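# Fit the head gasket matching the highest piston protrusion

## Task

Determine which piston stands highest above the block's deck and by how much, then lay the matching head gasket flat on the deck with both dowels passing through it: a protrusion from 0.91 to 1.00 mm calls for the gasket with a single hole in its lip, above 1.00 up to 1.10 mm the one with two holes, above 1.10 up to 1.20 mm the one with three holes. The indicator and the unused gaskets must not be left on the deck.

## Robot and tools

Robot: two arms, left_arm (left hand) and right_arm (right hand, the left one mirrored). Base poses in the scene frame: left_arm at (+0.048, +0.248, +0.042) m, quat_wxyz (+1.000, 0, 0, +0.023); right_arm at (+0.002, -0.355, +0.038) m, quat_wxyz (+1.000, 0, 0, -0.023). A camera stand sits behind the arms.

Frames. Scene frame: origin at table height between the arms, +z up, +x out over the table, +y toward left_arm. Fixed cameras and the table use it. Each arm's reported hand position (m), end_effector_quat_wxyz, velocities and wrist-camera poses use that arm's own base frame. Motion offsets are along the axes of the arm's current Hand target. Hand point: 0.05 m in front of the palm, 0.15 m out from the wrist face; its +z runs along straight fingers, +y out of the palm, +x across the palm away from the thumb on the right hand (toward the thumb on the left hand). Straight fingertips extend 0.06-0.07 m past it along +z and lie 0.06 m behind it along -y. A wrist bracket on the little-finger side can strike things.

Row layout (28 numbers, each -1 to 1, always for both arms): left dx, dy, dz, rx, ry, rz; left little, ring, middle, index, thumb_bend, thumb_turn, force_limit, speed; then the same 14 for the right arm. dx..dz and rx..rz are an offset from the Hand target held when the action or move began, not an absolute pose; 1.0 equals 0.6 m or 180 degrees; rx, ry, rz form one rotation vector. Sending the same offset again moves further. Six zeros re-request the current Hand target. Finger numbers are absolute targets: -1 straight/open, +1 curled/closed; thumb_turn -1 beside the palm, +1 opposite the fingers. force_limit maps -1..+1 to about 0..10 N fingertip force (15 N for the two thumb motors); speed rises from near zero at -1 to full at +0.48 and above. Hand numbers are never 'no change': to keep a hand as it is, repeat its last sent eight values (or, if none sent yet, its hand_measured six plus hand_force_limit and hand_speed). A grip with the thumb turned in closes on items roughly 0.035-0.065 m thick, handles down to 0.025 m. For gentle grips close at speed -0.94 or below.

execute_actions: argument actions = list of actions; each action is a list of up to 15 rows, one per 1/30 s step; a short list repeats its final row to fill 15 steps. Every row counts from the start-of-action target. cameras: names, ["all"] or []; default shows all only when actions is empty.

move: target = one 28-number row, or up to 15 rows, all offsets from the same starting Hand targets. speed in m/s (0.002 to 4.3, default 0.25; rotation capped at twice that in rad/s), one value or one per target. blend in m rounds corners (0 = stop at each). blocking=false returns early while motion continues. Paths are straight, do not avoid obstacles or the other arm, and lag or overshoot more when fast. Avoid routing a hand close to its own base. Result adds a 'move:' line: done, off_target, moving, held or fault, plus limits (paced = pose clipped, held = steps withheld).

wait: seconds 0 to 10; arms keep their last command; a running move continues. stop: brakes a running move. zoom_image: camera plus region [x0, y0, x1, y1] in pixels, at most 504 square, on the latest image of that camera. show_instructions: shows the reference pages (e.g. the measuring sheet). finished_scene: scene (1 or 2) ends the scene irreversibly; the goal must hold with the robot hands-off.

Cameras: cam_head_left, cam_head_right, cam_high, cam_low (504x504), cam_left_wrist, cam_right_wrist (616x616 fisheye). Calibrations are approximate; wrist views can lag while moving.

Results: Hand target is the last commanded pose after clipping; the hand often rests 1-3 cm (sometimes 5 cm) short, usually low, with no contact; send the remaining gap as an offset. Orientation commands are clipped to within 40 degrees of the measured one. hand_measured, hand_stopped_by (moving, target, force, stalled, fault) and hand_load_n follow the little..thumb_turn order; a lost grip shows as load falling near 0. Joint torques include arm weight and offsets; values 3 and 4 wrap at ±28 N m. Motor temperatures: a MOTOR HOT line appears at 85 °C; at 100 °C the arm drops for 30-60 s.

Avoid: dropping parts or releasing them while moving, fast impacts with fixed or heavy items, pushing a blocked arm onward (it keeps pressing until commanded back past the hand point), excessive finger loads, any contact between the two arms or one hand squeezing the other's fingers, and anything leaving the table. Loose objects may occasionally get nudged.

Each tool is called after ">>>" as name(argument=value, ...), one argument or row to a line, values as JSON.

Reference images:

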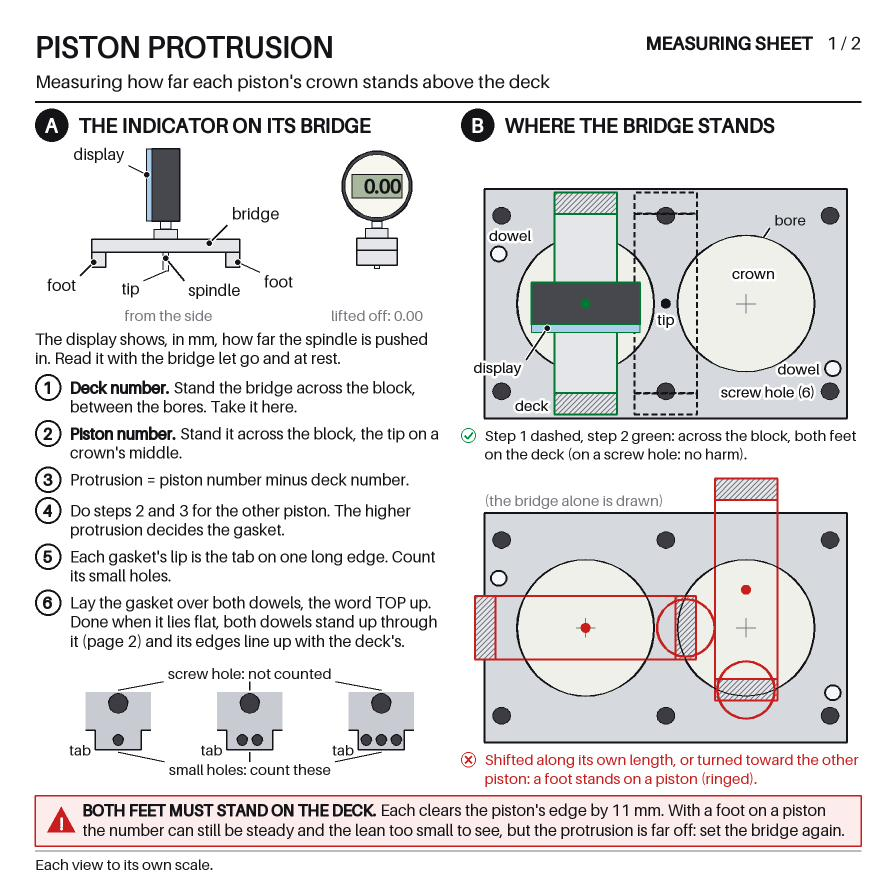

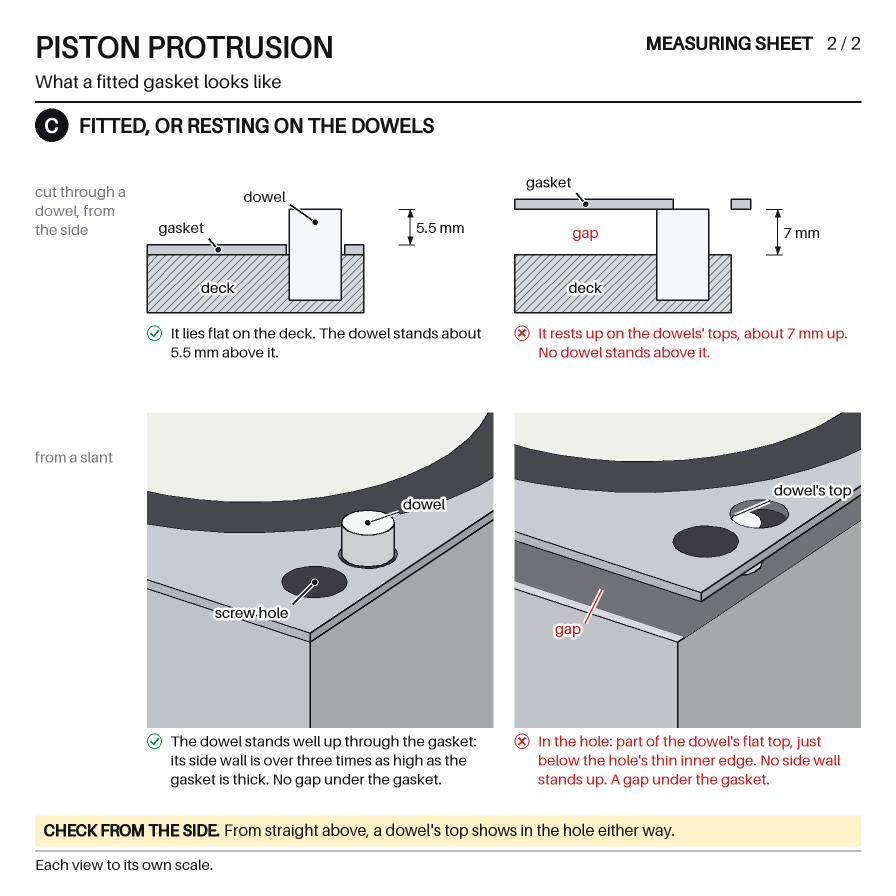

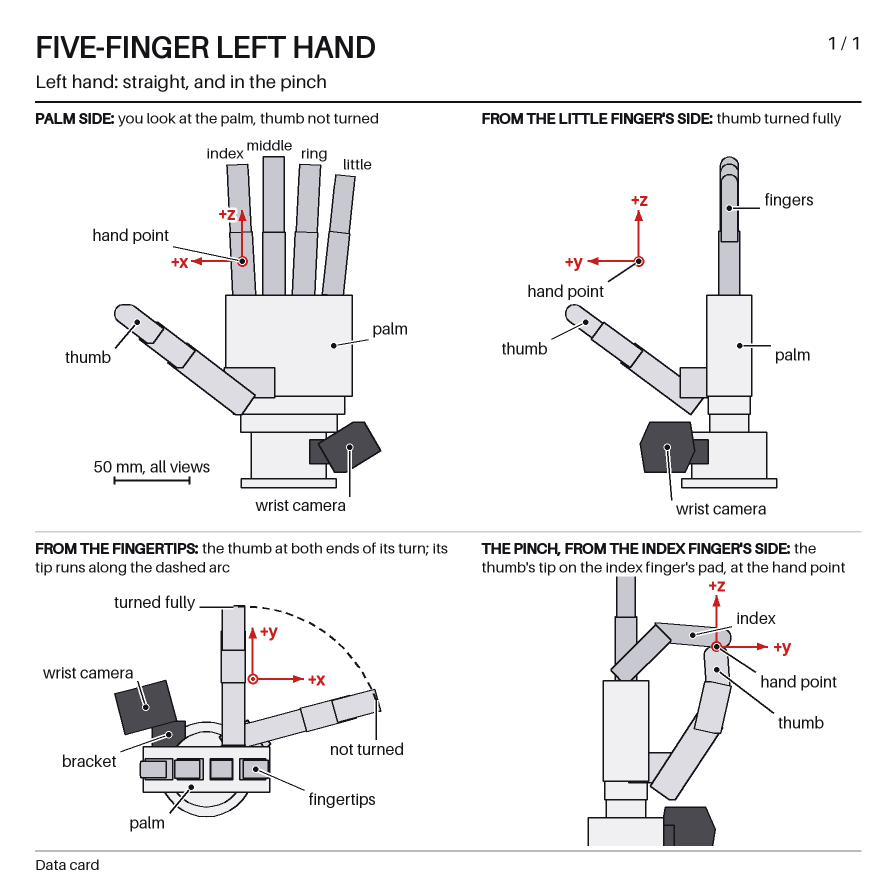

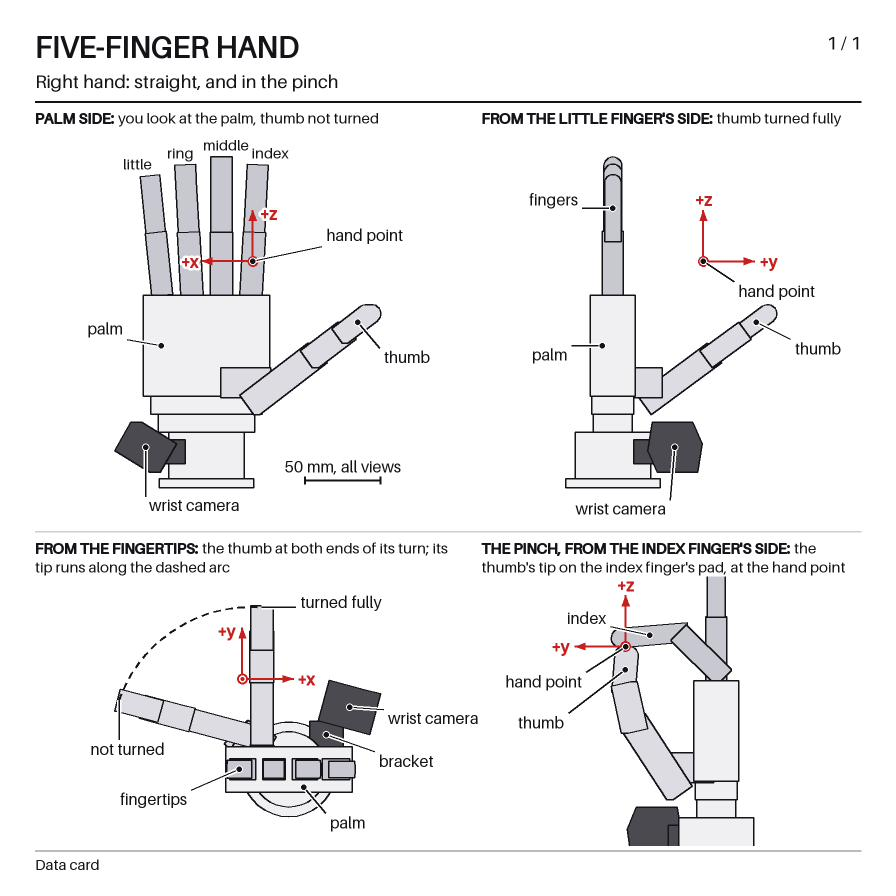

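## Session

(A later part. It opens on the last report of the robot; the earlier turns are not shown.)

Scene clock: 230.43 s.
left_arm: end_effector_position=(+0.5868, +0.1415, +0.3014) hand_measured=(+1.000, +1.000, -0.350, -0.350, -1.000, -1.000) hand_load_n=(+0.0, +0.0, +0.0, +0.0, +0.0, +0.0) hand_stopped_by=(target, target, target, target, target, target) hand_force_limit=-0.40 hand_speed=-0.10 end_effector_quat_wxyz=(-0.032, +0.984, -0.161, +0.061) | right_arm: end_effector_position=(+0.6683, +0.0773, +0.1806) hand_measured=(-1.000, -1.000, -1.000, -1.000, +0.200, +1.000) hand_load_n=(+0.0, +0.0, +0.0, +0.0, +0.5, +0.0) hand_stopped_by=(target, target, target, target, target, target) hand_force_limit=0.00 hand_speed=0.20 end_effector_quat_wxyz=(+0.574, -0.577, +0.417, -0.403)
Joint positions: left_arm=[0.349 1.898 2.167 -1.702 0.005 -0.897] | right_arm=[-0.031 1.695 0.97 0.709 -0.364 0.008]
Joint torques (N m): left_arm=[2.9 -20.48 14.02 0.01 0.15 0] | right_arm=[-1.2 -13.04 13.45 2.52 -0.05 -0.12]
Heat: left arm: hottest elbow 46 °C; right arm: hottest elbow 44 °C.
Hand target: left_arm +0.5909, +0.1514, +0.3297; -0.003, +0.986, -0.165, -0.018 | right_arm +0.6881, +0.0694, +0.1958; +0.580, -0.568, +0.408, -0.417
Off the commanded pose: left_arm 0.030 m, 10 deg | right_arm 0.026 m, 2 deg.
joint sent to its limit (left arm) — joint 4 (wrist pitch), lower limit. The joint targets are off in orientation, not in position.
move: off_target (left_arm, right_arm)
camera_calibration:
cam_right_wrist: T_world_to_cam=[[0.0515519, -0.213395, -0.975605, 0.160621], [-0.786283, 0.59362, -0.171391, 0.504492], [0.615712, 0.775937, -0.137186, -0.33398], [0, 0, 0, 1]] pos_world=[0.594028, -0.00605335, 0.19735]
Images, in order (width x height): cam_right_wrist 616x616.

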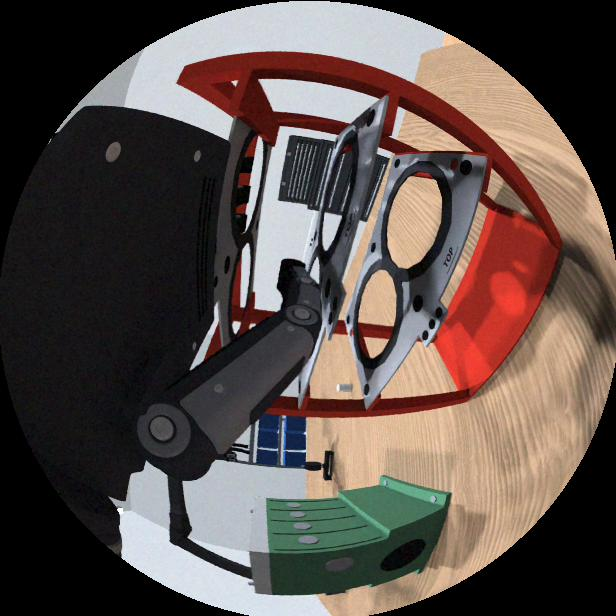

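>>> move(
  target=[0,0,0,0,0,0,1,1,-0.35,-0.35,-1,-1,-0.4,-0.1,0,0.005,0,0,0,0,-1,-1,-1,-1,0.4,1,0,0.2],
  speed=0.03,
  cameras=["cam_right_wrist"],
)

>>> zoom_image(
  camera="cam_right_wrist",
  region=[190, 190, 320, 320],
)

Scene clock: 231.70 s.
left_arm: end_effector_position=(+0.5868, +0.1415, +0.3014) hand_measured=(+1.000, +1.000, -0.350, -0.350, -1.000, -1.000) hand_load_n=(+0.5, +0.0, +0.0, +0.0, +0.0, +0.0) hand_stopped_by=(target, target, target, target, target, target) hand_force_limit=-0.40 hand_speed=-0.10 end_effector_quat_wxyz=(-0.032, +0.984, -0.161, +0.061) | right_arm: end_effector_position=(+0.6684, +0.0774, +0.1784) hand_measured=(-1.000, -1.000, -1.000, -1.000, +0.400, +1.000) hand_load_n=(+0.0, +0.0, +0.0, -0.5, +0.0, +0.0) hand_stopped_by=(target, target, target, target, target, target) hand_force_limit=0.00 hand_speed=0.20 end_effector_quat_wxyz=(+0.574, -0.578, +0.418, -0.402)
Joint positions: left_arm=[0.349 1.898 2.167 -1.702 0.005 -0.897] | right_arm=[-0.031 1.698 0.97 0.709 -0.364 0.008]
Joint torques (N m): left_arm=[2.96 -20.54 14.02 -0.01 0.15 0] | right_arm=[-1.44 -12.98 13.14 2.84 -0.02 -0.12]
Heat: left arm: hottest elbow 46 °C; right arm: hottest elbow 44 °C.
Hand target: left_arm +0.5909, +0.1514, +0.3297; -0.003, +0.986, -0.165, -0.018 | right_arm +0.6881, +0.0695, +0.1926; +0.580, -0.568, +0.408, -0.417
Off the commanded pose: left_arm 0.030 m, 10 deg | right_arm 0.026 m, 2 deg.
joint sent to its limit (left arm) — joint 4 (wrist pitch), lower limit. The joint targets are off in orientation, not in position.
move: off_target (left_arm, right_arm)
camera_calibration:
cam_right_wrist: T_world_to_cam=[[0.0482847, -0.213222, -0.97581, 0.160731], [-0.787118, 0.593314, -0.168592, 0.50427], [0.61491, 0.776218, -0.139183, -0.333498], [0, 0, 0, 1]] pos_world=[0.594231, -0.00605232, 0.195441]
Images, in order (width x height): cam_right_wrist 616x616.

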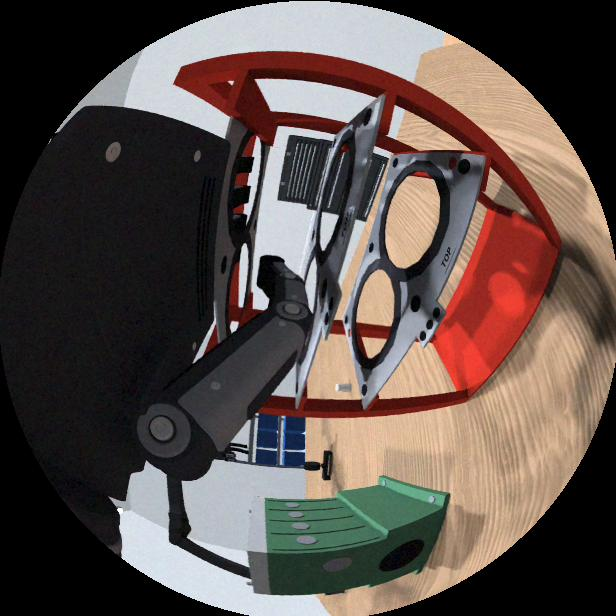

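Scaled by 3.877 from the camera's 616x616 image, which has a finer 880x880 frame.

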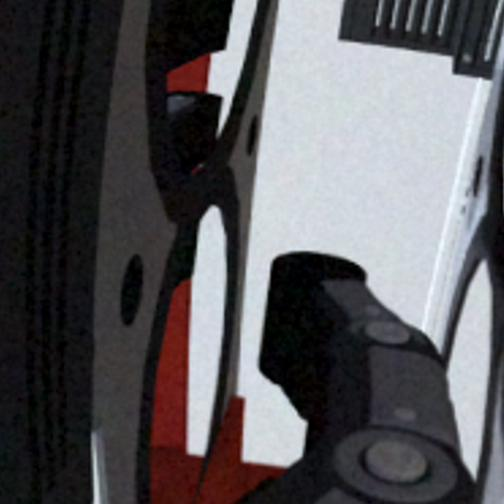

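>>> move(
  target=[0,0,0,0,0,0,1,1,-0.35,-0.35,-1,-1,-0.4,-0.1,0,0,0,0,0,0,-1,-1,-1,-1,1,1,0.0,-0.8],
  speed=0.03,
  cameras=["cam_right_wrist"],
)

>>> zoom_image(
  camera="cam_right_wrist",
  region=[180, 180, 310, 310],
)

Scene clock: 233.93 s.
left_arm: end_effector_position=(+0.5868, +0.1415, +0.3014) hand_measured=(+1.000, +1.000, -0.350, -0.350, -1.000, -1.000) hand_load_n=(+0.0, +0.0, +0.0, +0.0, +0.0, +0.0) hand_stopped_by=(target, target, target, target, target, target) hand_force_limit=-0.40 hand_speed=-0.10 end_effector_quat_wxyz=(-0.032, +0.984, -0.161, +0.061) | right_arm: end_effector_position=(+0.6700, +0.0772, +0.1812) hand_measured=(-1.000, -1.000, -1.000, -1.000, +0.890, +1.000) hand_load_n=(+0.0, +0.0, +0.0, +0.0, +5.5, +0.5) hand_stopped_by=(target, target, target, target, force, target) hand_force_limit=0.00 hand_speed=-0.80 end_effector_quat_wxyz=(+0.575, -0.577, +0.415, -0.405)
Joint positions: left_arm=[0.349 1.898 2.167 -1.702 0.005 -0.897] | right_arm=[-0.031 1.698 0.974 0.712 -0.364 0.005]
Joint torques (N m): left_arm=[2.9 -20.54 14.04 -0.01 0.15 0] | right_arm=[-1.61 -12.69 12.97 2.69 -0.02 -0.11]
Heat: left arm: hottest elbow 46 °C; right arm: hottest elbow 44 °C.
Hand target: left_arm +0.5909, +0.1514, +0.3297; -0.003, +0.986, -0.165, -0.018 | right_arm +0.6881, +0.0696, +0.1926; +0.580, -0.568, +0.408, -0.417
Off the commanded pose: left_arm 0.030 m, 10 deg | right_arm 0.023 m, 2 deg.
joint sent to its limit (left arm) — joint 4 (wrist pitch), lower limit. The joint targets are off in orientation, not in position.
move: off_target (left_arm, right_arm)
camera_calibration:
cam_right_wrist: T_world_to_cam=[[0.0558746, -0.215977, -0.974798, 0.158259], [-0.785776, 0.592827, -0.176387, 0.50657], [0.615983, 0.775828, -0.136586, -0.335098], [0, 0, 0, 1]] pos_world=[0.595622, -0.00614936, 0.197854]
Images, in order (width x height): cam_right_wrist 616x616.

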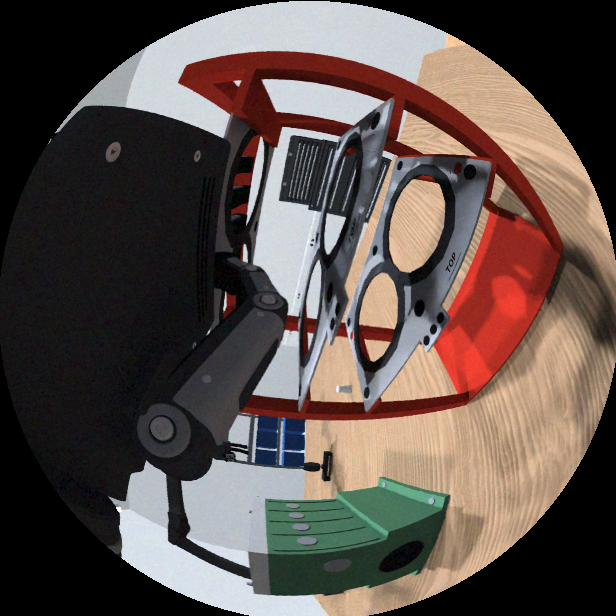

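Scaled by 3.877 from the camera's 616x616 image, which has a finer 880x880 frame.

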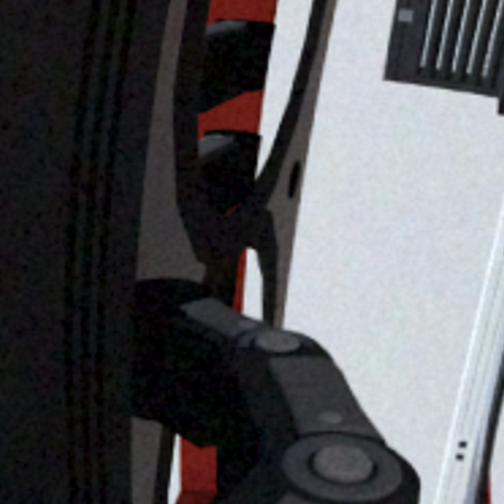

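>>> move(
  target=[0,0,0,0,0,0,1,1,-0.35,-0.35,-1,-1,-0.4,-0.1,0,0,0,0,0,0,-1,-1,-1,-1,0.97,1,0.8,-0.8],
  speed=0.03,
  cameras=["cam_right_wrist", "cam_high"],
)

>>> zoom_image(
  camera="cam_right_wrist",
  region=[180, 180, 310, 310],
)

>>> zoom_image(
  camera="cam_high",
  region=[60, 150, 150, 240],
)

Scene clock: 235.13 s.
left_arm: end_effector_position=(+0.5868, +0.1415, +0.3014) hand_measured=(+1.000, +1.000, -0.350, -0.350, -1.000, -1.000) hand_load_n=(+0.0, +0.0, +0.0, +0.0, +0.0, +0.0) hand_stopped_by=(target, target, target, target, target, target) hand_force_limit=-0.40 hand_speed=-0.10 end_effector_quat_wxyz=(-0.032, +0.984, -0.161, +0.061) | right_arm: end_effector_position=(+0.6700, +0.0772, +0.1812) hand_measured=(-1.000, -1.000, -1.000, -1.000, +0.910, +1.000) hand_load_n=(+0.0, +0.0, +0.0, +0.0, +14.5, +1.0) hand_stopped_by=(target, target, target, target, force, target) hand_force_limit=0.80 hand_speed=-0.80 end_effector_quat_wxyz=(+0.575, -0.577, +0.415, -0.405)
Joint positions: left_arm=[0.349 1.898 2.167 -1.702 0.005 -0.897] | right_arm=[-0.031 1.698 0.974 0.712 -0.364 0.005]
Joint torques (N m): left_arm=[2.96 -20.48 14.04 -0.01 0.15 0] | right_arm=[-1.26 -12.98 12.93 2.67 -0.02 -0.11]
Heat: left arm: hottest elbow 46 °C; right arm: hottest elbow 45 °C.
Hand target: left_arm +0.5909, +0.1514, +0.3297; -0.003, +0.986, -0.165, -0.018 | right_arm +0.6881, +0.0695, +0.1926; +0.580, -0.568, +0.408, -0.417
Off the commanded pose: left_arm 0.030 m, 10 deg | right_arm 0.023 m, 2 deg.
joint sent to its limit (left arm) — joint 4 (wrist pitch), lower limit. The joint targets are off in orientation, not in position.
move: off_target (left_arm, right_arm)
camera_calibration:
cam_right_wrist: T_world_to_cam=[[0.0559881, -0.216304, -0.974719, 0.158152], [-0.785782, 0.592735, -0.176672, 0.506688], [0.615965, 0.775808, -0.136782, -0.334972], [0, 0, 0, 1]] pos_world=[0.595622, -0.00624889, 0.197853]
Images, in order (width x height): cam_high 504x504, cam_right_wrist 616x616.

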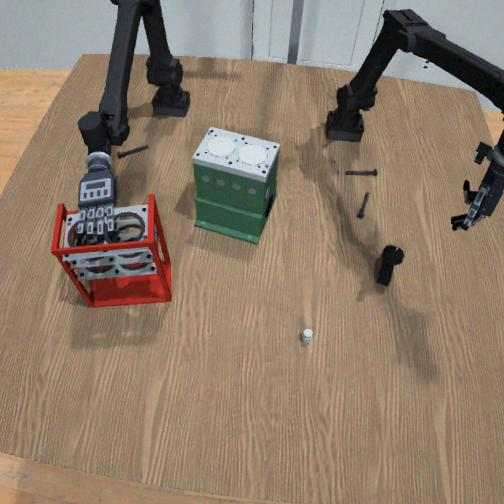

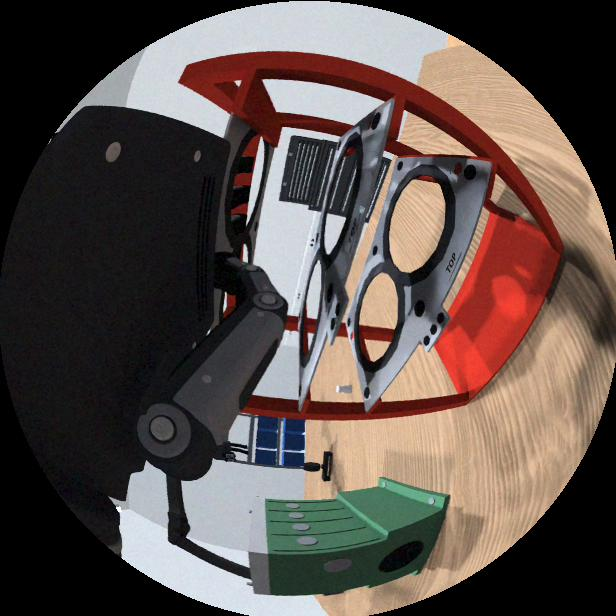

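Scaled by 3.877 from the camera's 616x616 image, which has a finer 880x880 frame.

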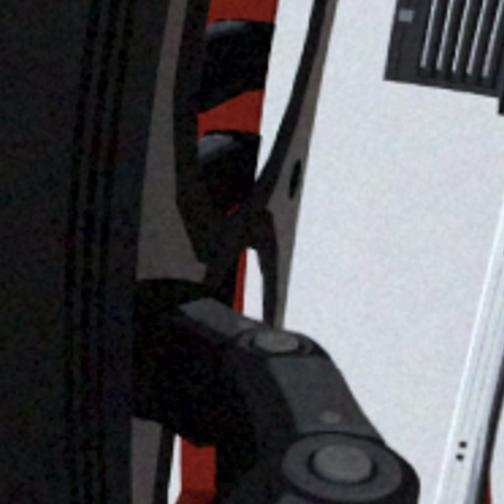

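Scaled by 5.600 from the camera's 504x504 image, which has a finer 720x720 frame.

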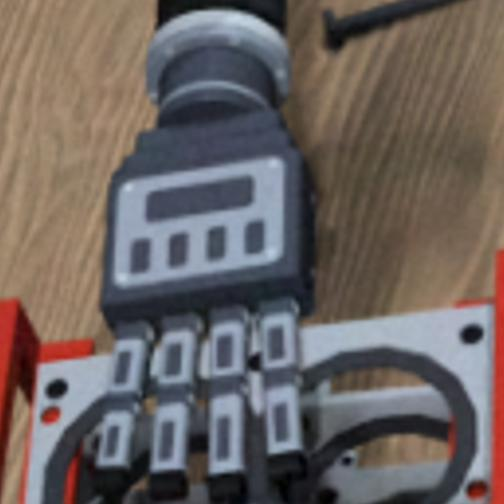

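>>> move(
  target=[0,0,0,0,0,0,1,1,-0.35,-0.35,-1,-1,-0.4,-0.1,0,-0.02,0,0,0,0,-1,-1,-1,-1,0.97,1,0.8,-0.8],
  speed=0.03,
  cameras=["cam_right_wrist", "cam_high", "cam_low"],
)

>>> zoom_image(
  camera="cam_low",
  region=[150, 150, 290, 290],
)

>>> zoom_image(
  camera="cam_high",
  region=[60, 150, 150, 240],
)

Scene clock: 236.33 s.
left_arm: end_effector_position=(+0.5868, +0.1415, +0.3014) hand_measured=(+1.000, +1.000, -0.350, -0.350, -1.000, -1.000) hand_load_n=(+0.5, +0.0, +0.0, +0.0, +0.0, +0.0) hand_stopped_by=(target, target, target, target, target, target) hand_force_limit=-0.40 hand_speed=-0.10 end_effector_quat_wxyz=(-0.032, +0.984, -0.161, +0.061) | right_arm: end_effector_position=(+0.6709, +0.0769, +0.1821) hand_measured=(-1.000, -1.000, -1.000, -1.000, +0.910, +1.000) hand_load_n=(+0.0, +0.0, +0.0, +0.0, +14.5, +1.5) hand_stopped_by=(target, target, target, target, force, target) hand_force_limit=0.80 hand_speed=-0.80 end_effector_quat_wxyz=(+0.574, -0.578, +0.416, -0.405)
Joint positions: left_arm=[0.349 1.898 2.167 -1.702 0.005 -0.897] | right_arm=[-0.031 1.698 0.978 0.707 -0.364 0.005]
Joint torques (N m): left_arm=[2.9 -20.48 14.04 -0.01 0.15 0] | right_arm=[-1.32 -14.68 13.38 1.81 -0.01 -0.09]
Heat: left arm: hottest elbow 46 °C; right arm: hottest elbow 45 °C.
Hand target: left_arm +0.5909, +0.1514, +0.3297; -0.003, +0.986, -0.165, -0.018 | right_arm +0.6879, +0.0694, +0.2047; +0.580, -0.568, +0.408, -0.417
Off the commanded pose: left_arm 0.030 m, 10 deg | right_arm 0.029 m, 2 deg.
joint sent to its limit (left arm) — joint 4 (wrist pitch), lower limit. The joint targets are off in orientation, not in position.
move: off_target (left_arm, right_arm)
camera_calibration:
cam_right_wrist: T_world_to_cam=[[0.0552083, -0.216267, -0.974772, 0.159506], [-0.785689, 0.593035, -0.176072, 0.50752], [0.616153, 0.775589, -0.137178, -0.335269], [0, 0, 0, 1]] pos_world=[0.596524, -0.00644999, 0.198851]
Images, in order (width x height): cam_high 504x504, cam_low 504x504, cam_right_wrist 616x616.

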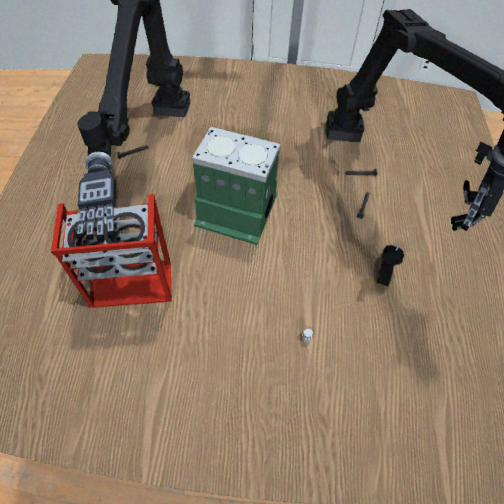

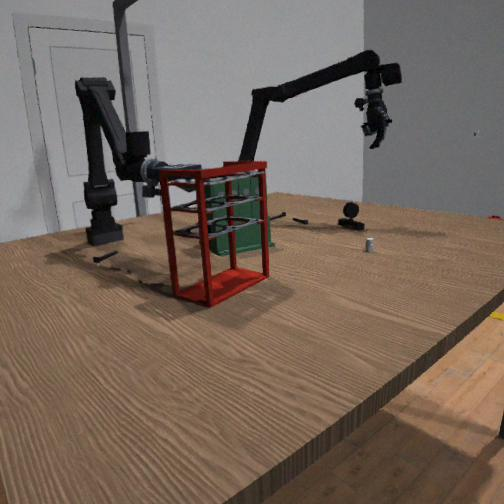

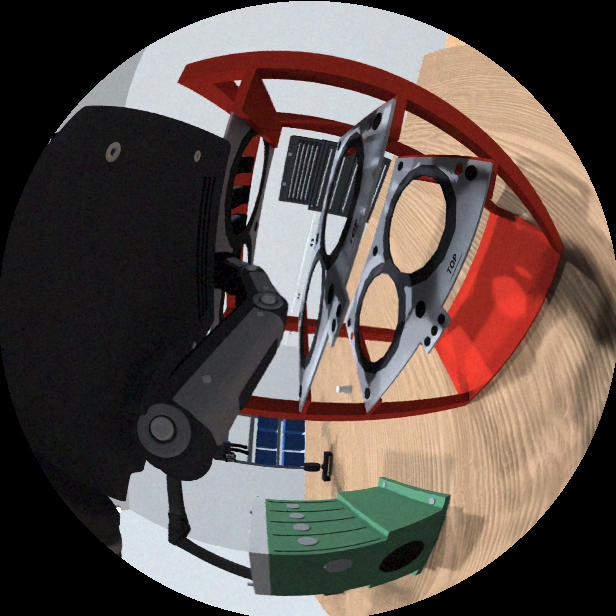

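Scaled by 3.600 from the camera's 504x504 image, which has a finer 720x720 frame.

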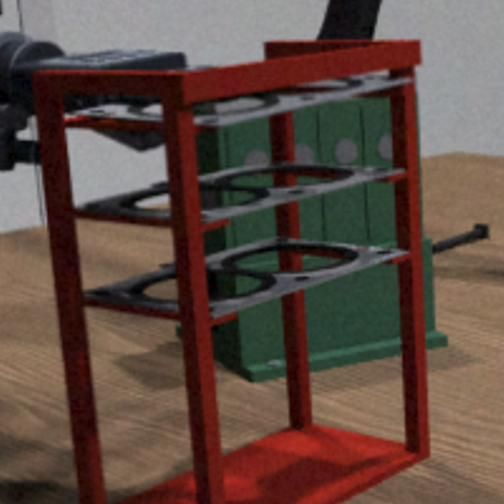

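Scaled by 5.600 from the camera's 504x504 image, which has a finer 720x720 frame.

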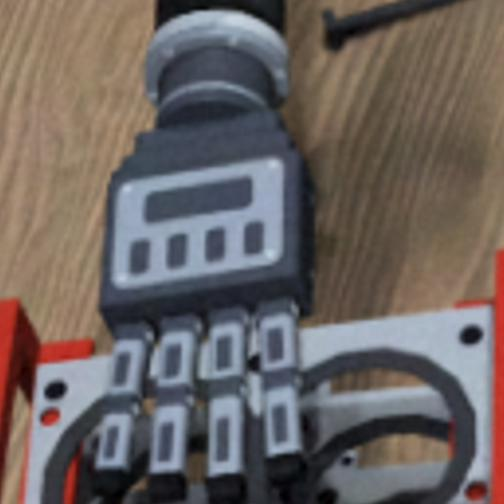

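>>> move(
  target=[0,0,0,0,0,0,1,1,-0.35,-0.35,-1,-1,-0.4,-0.1,0,-0.02,0,0,0,0,-1,-1,-1,-1,0.97,1,0.8,-0.8],
  speed=0.03,
  cameras=["cam_right_wrist", "cam_high", "cam_low"],
)

>>> zoom_image(
  camera="cam_low",
  region=[150, 150, 290, 290],
)

>>> zoom_image(
  camera="cam_high",
  region=[60, 150, 150, 240],
)

Scene clock: 237.43 s.
left_arm: end_effector_position=(+0.5868, +0.1415, +0.3014) hand_measured=(+1.000, +1.000, -0.350, -0.350, -1.000, -1.000) hand_load_n=(+0.0, +0.0, +0.0, +0.0, +0.0, +0.0) hand_stopped_by=(target, target, target, target, target, target) hand_force_limit=-0.40 hand_speed=-0.10 end_effector_quat_wxyz=(-0.032, +0.984, -0.161, +0.061) | right_arm: end_effector_position=(+0.6736, +0.0768, +0.1829) hand_measured=(-1.000, -1.000, -1.000, -1.000, +0.910, +1.000) hand_load_n=(+0.5, +0.0, +0.0, +0.0, +14.5, +1.5) hand_stopped_by=(target, target, target, target, force, target) hand_force_limit=0.80 hand_speed=-0.80 end_effector_quat_wxyz=(+0.572, -0.580, +0.419, -0.401)
Joint positions: left_arm=[0.349 1.898 2.167 -1.702 0.005 -0.897] | right_arm=[-0.031 1.698 0.992 0.68 -0.364 0.005]
Joint torques (N m): left_arm=[2.9 -20.48 14.05 0.01 0.15 0] | right_arm=[-1.55 -16.67 13.07 1.68 -0.03 -0.11]
Heat: left arm: hottest elbow 46 °C; right arm: hottest elbow 45 °C.
Hand target: left_arm +0.5909, +0.1514, +0.3297; -0.003, +0.986, -0.165, -0.018 | right_arm +0.6876, +0.0693, +0.2165; +0.580, -0.568, +0.408, -0.417
Off the commanded pose: left_arm 0.030 m, 10 deg | right_arm 0.037 m, 3 deg.
joint sent to its limit (left arm) — joint 4 (wrist pitch), lower limit. The joint targets are off in orientation, not in position.
move: off_target (left_arm, right_arm)
camera_calibration:
cam_right_wrist: T_world_to_cam=[[0.0421567, -0.215858, -0.975514, 0.169018], [-0.787982, 0.593097, -0.165291, 0.509391], [0.614254, 0.775655, -0.145089, -0.334019], [0, 0, 0, 1]] pos_world=[0.599438, -0.00655039, 0.200615]
Images, in order (width x height): cam_high 504x504, cam_low 504x504, cam_right_wrist 616x616.

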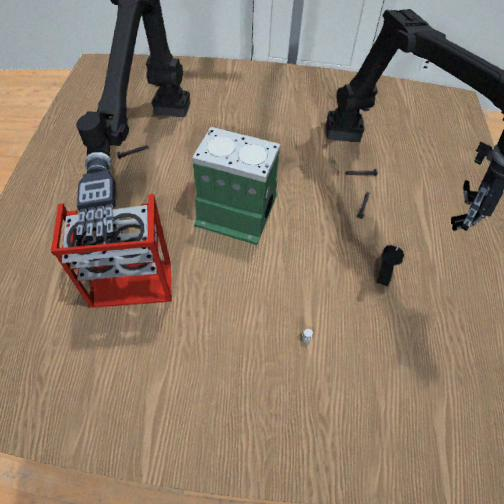

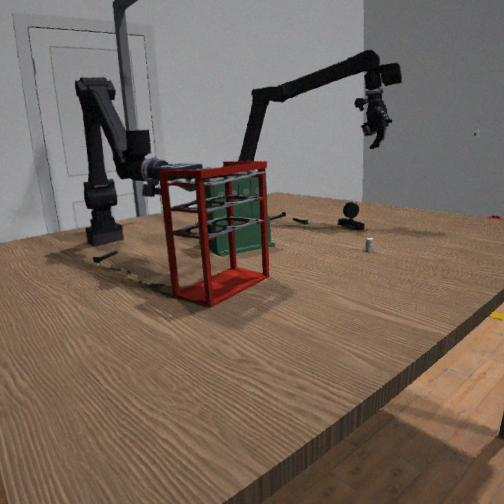

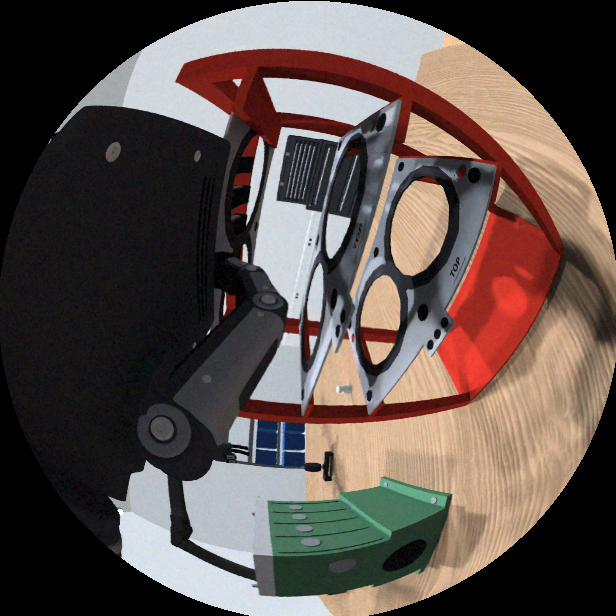

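Scaled by 3.600 from the camera's 504x504 image, which has a finer 720x720 frame.

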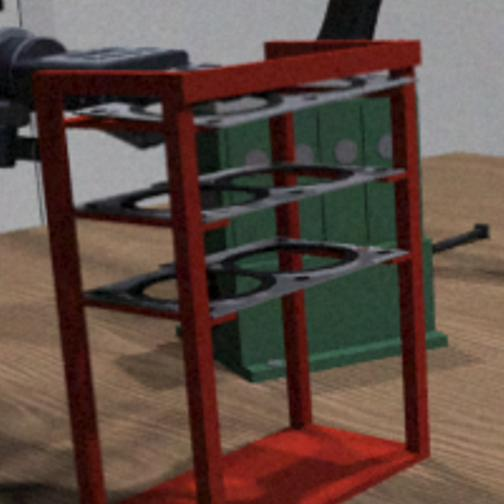

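Scaled by 5.600 from the camera's 504x504 image, which has a finer 720x720 frame.

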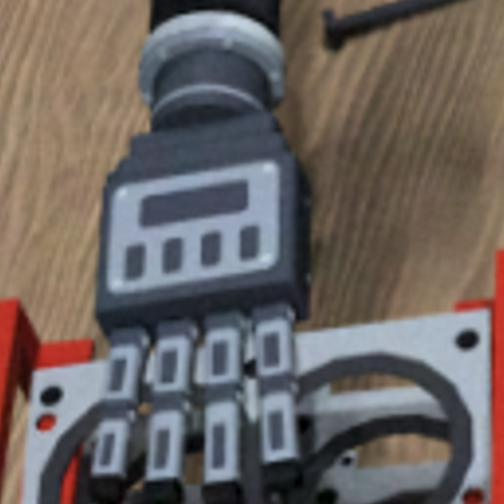

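>>> move(
  target=[0,0,0,0,0,0,1,1,-0.35,-0.35,-1,-1,-0.4,-0.1,0,-0.02,-0.01,0,0,0,-1,-1,-1,-1,0.97,1,0.8,-0.8],
  speed=0.03,
  cameras=["cam_right_wrist", "cam_high", "cam_low"],
)

>>> zoom_image(
  camera="cam_low",
  region=[150, 150, 290, 290],
)

>>> zoom_image(
  camera="cam_high",
  region=[60, 150, 150, 240],
)

Scene clock: 238.73 s.
left_arm: end_effector_position=(+0.5868, +0.1415, +0.3014) hand_measured=(+1.000, +1.000, -0.350, -0.350, -1.000, -1.000) hand_load_n=(+0.0, +0.0, +0.0, +0.0, +0.0, +0.0) hand_stopped_by=(target, target, target, target, target, target) hand_force_limit=-0.40 hand_speed=-0.10 end_effector_quat_wxyz=(-0.032, +0.984, -0.161, +0.061) | right_arm: end_effector_position=(+0.6700, +0.0759, +0.1867) hand_measured=(-1.000, -1.000, -1.000, -1.000, +0.910, +1.000) hand_load_n=(+0.0, +0.0, +0.0, +0.0, +14.0, +1.5) hand_stopped_by=(target, target, target, target, force, target) hand_force_limit=0.80 hand_speed=-0.80 end_effector_quat_wxyz=(+0.569, -0.584, +0.424, -0.395)
Joint positions: left_arm=[0.349 1.898 2.167 -1.702 0.005 -0.897] | right_arm=[-0.034 1.679 0.992 0.643 -0.368 0.005]
Joint torques (N m): left_arm=[2.96 -20.48 14.04 0.01 0.14 0] | right_arm=[-1.26 -17.32 12.83 2.03 -0.06 -0.11]
Heat: left arm: hottest elbow 46 °C; right arm: hottest elbow 45 °C.
Hand target: left_arm +0.5909, +0.1514, +0.3297; -0.003, +0.986, -0.165, -0.018 | right_arm +0.6817, +0.0674, +0.2287; +0.580, -0.568, +0.408, -0.417
Off the commanded pose: left_arm 0.030 m, 10 deg | right_arm 0.044 m, 4 deg.
joint sent to its limit (left arm) — joint 4 (wrist pitch), lower limit. The joint targets are off in orientation, not in position.
move: off_target (left_arm, right_arm)
camera_calibration:
cam_right_wrist: T_world_to_cam=[[0.0260592, -0.215151, -0.976233, 0.1835], [-0.791544, 0.592009, -0.151601, 0.507649], [0.610556, 0.776682, -0.154874, -0.326267], [0, 0, 0, 1]] pos_world=[0.59625, -0.00764676, 0.205569]
Images, in order (width x height): cam_high 504x504, cam_low 504x504, cam_right_wrist 616x616.

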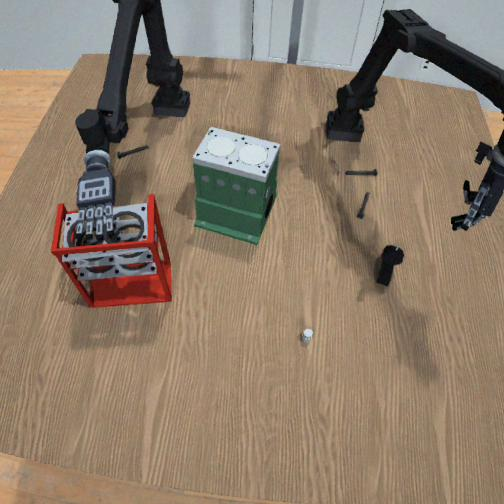

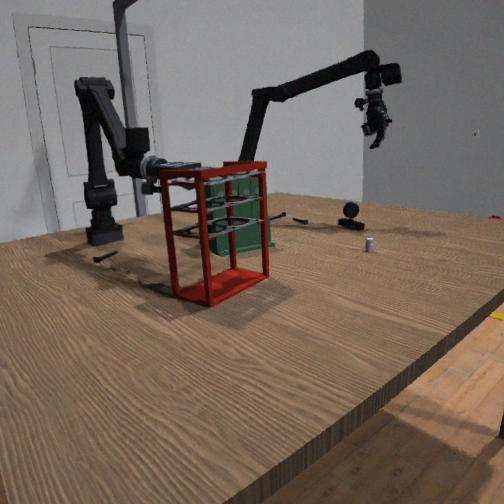

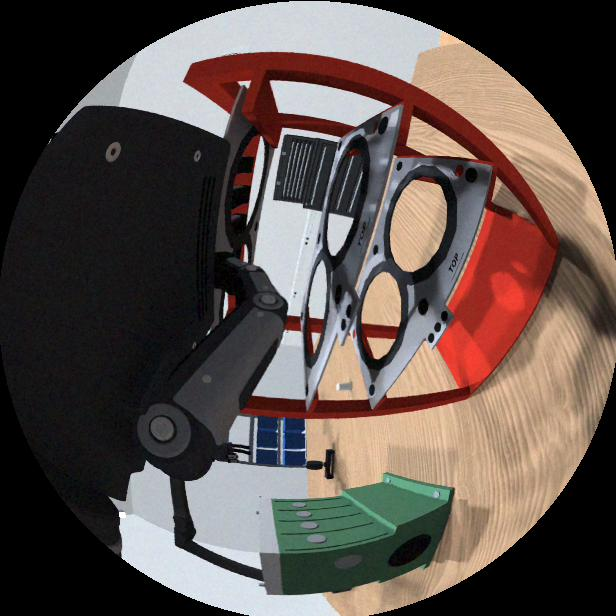

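Scaled by 3.600 from the camera's 504x504 image, which has a finer 720x720 frame.

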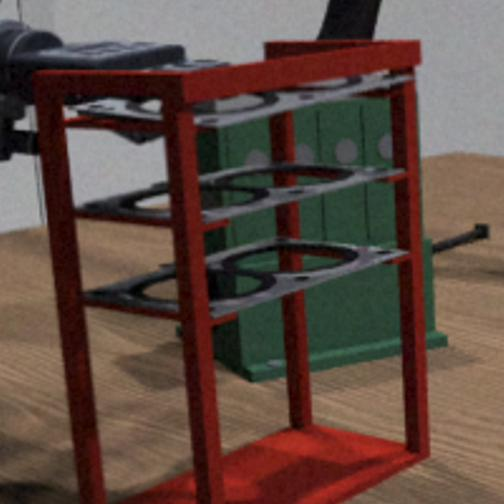

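Scaled by 5.600 from the camera's 504x504 image, which has a finer 720x720 frame.

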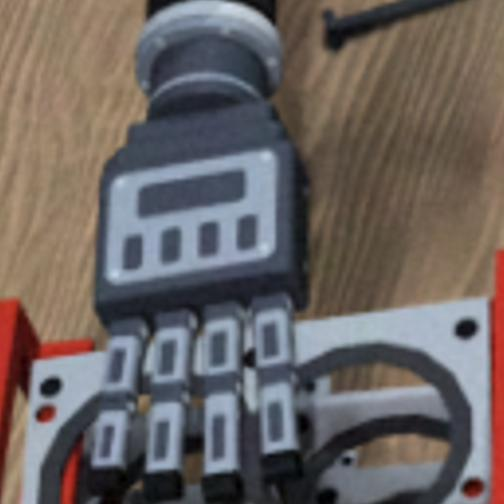

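>>> move(
  target=[0,0,0,0,0,0,1,1,-0.35,-0.35,-1,-1,-0.4,-0.1,0,-0.02,-0.005,0.008,0,0,-1,-1,-1,-1,0.97,1,0.8,-0.8],
  speed=0.03,
  cameras=["cam_right_wrist", "cam_high", "cam_low"],
)

>>> zoom_image(
  camera="cam_low",
  region=[150, 150, 290, 290],
)

>>> zoom_image(
  camera="cam_high",
  region=[60, 150, 150, 240],
)

Scene clock: 239.97 s.
left_arm: end_effector_position=(+0.5868, +0.1415, +0.3014) hand_measured=(+1.000, +1.000, -0.350, -0.350, -1.000, -1.000) hand_load_n=(+0.0, +0.0, +0.0, +0.0, +0.0, -0.5) hand_stopped_by=(target, target, target, target, target, target) hand_force_limit=-0.40 hand_speed=-0.10 end_effector_quat_wxyz=(-0.032, +0.984, -0.161, +0.061) | right_arm: end_effector_position=(+0.6691, +0.0741, +0.1963) hand_measured=(-1.000, -1.000, -1.000, -1.000, +0.910, +1.000) hand_load_n=(+0.0, +0.0, +0.0, +0.0, +15.5, +2.0) hand_stopped_by=(target, target, target, target, force, target) hand_force_limit=0.80 hand_speed=-0.80 end_effector_quat_wxyz=(+0.572, -0.581, +0.420, -0.400)
Joint positions: left_arm=[0.349 1.898 2.167 -1.702 0.005 -0.897] | right_arm=[-0.037 1.664 0.992 0.643 -0.372 0.005]
Joint torques (N m): left_arm=[2.9 -20.54 14.04 0.01 0.15 0] | right_arm=[-1.38 -17.32 12.31 2.58 -0.05 -0.01]
Heat: left arm: hottest elbow 46 °C; right arm: hottest elbow 45 °C.
Hand target: left_arm +0.5909, +0.1514, +0.3297; -0.003, +0.986, -0.165, -0.018 | right_arm +0.6786, +0.0665, +0.2406; +0.587, -0.561, +0.403, -0.422
Off the commanded pose: left_arm 0.030 m, 10 deg | right_arm 0.046 m, 4 deg.
joint sent to its limit (left arm) — joint 4 (wrist pitch), lower limit. The joint targets are off in orientation, not in position.
move: off_target (left_arm, right_arm)
camera_calibration:
cam_right_wrist: T_world_to_cam=[[0.0403789, -0.215218, -0.975731, 0.182876], [-0.788957, 0.59235, -0.163305, 0.509961], [0.613121, 0.776403, -0.145879, -0.326337], [0, 0, 0, 1]] pos_world=[0.595036, -0.00934796, 0.214111]
Images, in order (width x height): cam_high 504x504, cam_low 504x504, cam_right_wrist 616x616.

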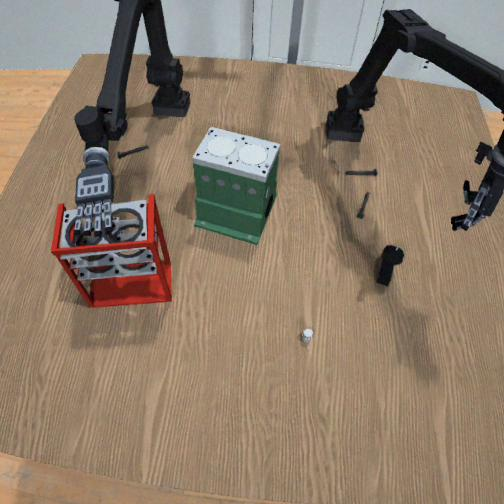

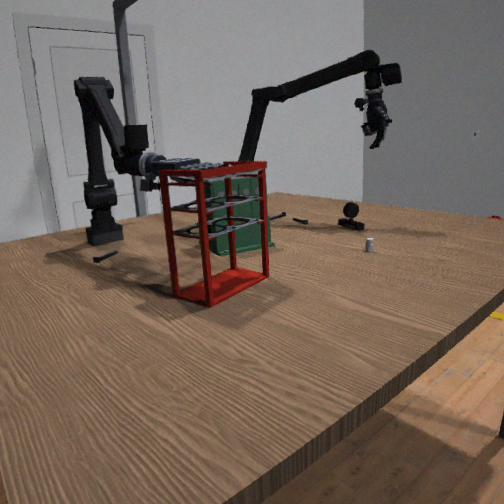

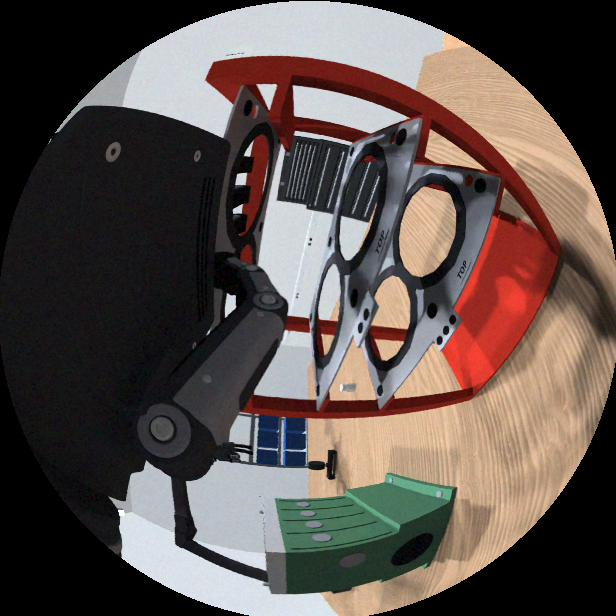

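Scaled by 3.600 from the camera's 504x504 image, which has a finer 720x720 frame.

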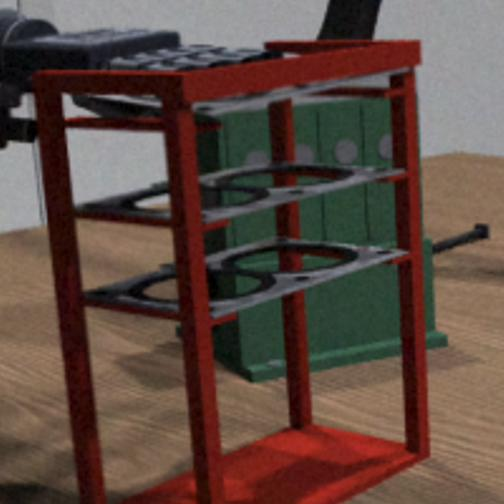

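Scaled by 5.600 from the camera's 504x504 image, which has a finer 720x720 frame.

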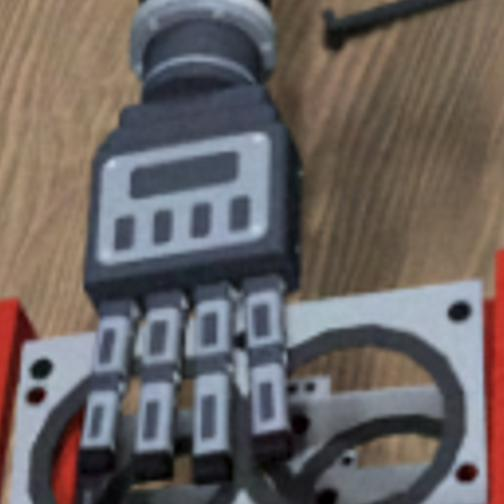

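>>> zoom_image(
  camera="cam_right_wrist",
  region=[180, 50, 310, 180],
)

>>> zoom_image(
  camera="cam_right_wrist",
  region=[180, 250, 340, 410],
)

>>> zoom_image(
  camera="cam_high",
  region=[45, 180, 165, 300],
)

Scaled by 3.877 from the camera's 616x616 image, which has a finer 880x880 frame.

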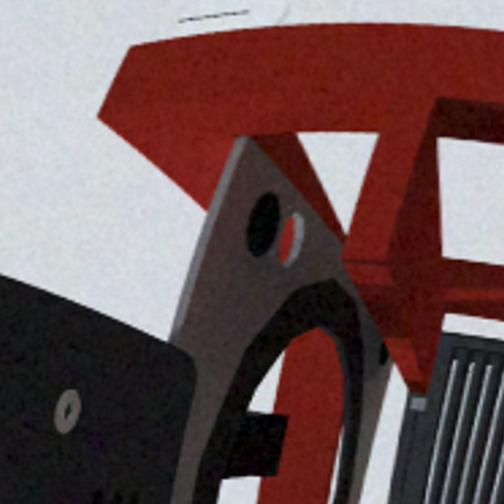

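Scaled by 3.150 from the camera's 616x616 image, which has a finer 880x880 frame.

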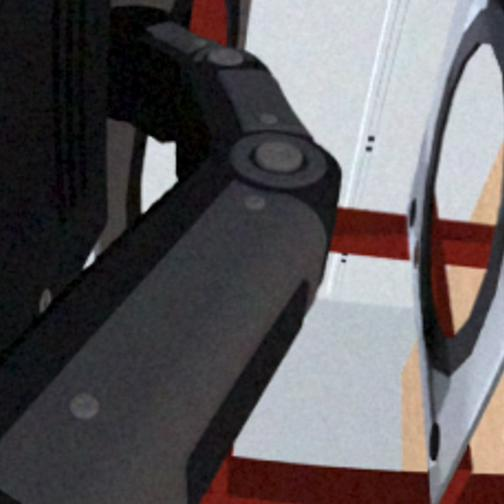

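Scaled by 4.200 from the camera's 504x504 image, which has a finer 720x720 frame.

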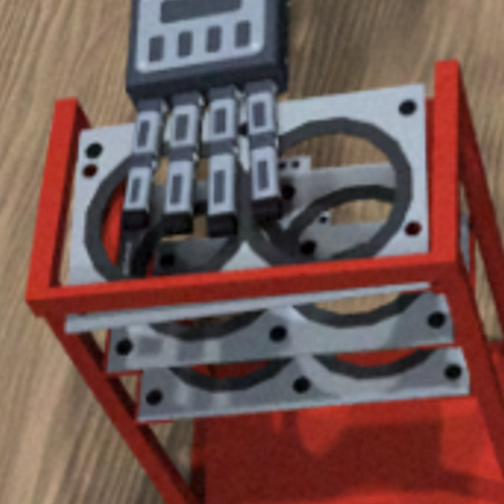

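>>> move(
  target=[0,0,0,0,0,0,1,1,-0.35,-0.35,-1,-1,-0.4,-0.1,-0.0073,0.0272,-0.0168,0,0,0,-1,-1,-1,-1,0.97,1,0.8,-0.8],
  speed=0.05,
)

Scene clock: 244.17 s.
left_arm: end_effector_position=(+0.5868, +0.1415, +0.3014) hand_measured=(+1.000, +1.000, -0.350, -0.350, -1.000, -1.000) hand_load_n=(+0.0, +0.0, +0.0, +0.0, -0.5, +0.0) hand_stopped_by=(target, target, target, target, target, target) hand_force_limit=-0.40 hand_speed=-0.10 end_effector_quat_wxyz=(-0.032, +0.984, -0.161, +0.061) | right_arm: end_effector_position=(+0.6663, +0.0743, +0.1953) hand_measured=(-1.000, -1.000, -1.000, -1.000, +0.910, +1.000) hand_load_n=(+0.0, +0.0, +0.0, +0.0, +15.0, +2.0) hand_stopped_by=(target, target, target, target, force, target) hand_force_limit=0.80 hand_speed=-0.80 end_effector_quat_wxyz=(+0.575, -0.578, +0.416, -0.404)
Joint positions: left_arm=[0.349 1.898 2.167 -1.702 0.005 -0.897] | right_arm=[-0.037 1.664 0.977 0.673 -0.372 0.006]
Joint torques (N m): left_arm=[2.96 -20.48 14.04 0.01 0.15 0] | right_arm=[-1.61 -16.79 9.68 3.3 0.02 -0.03]
Heat: left arm: hottest elbow 46 °C; right arm: hottest elbow 45 °C.
Hand target: left_arm +0.5909, +0.1514, +0.3297; -0.003, +0.986, -0.165, -0.018 | right_arm +0.6683, +0.0677, +0.2236; +0.587, -0.561, +0.403, -0.422
Off the commanded pose: left_arm 0.030 m, 10 deg | right_arm 0.029 m, 4 deg.
joint sent to its limit (left arm) — joint 4 (wrist pitch), lower limit. The joint targets are off in orientation, not in position.
move: off_target (left_arm, right_arm)


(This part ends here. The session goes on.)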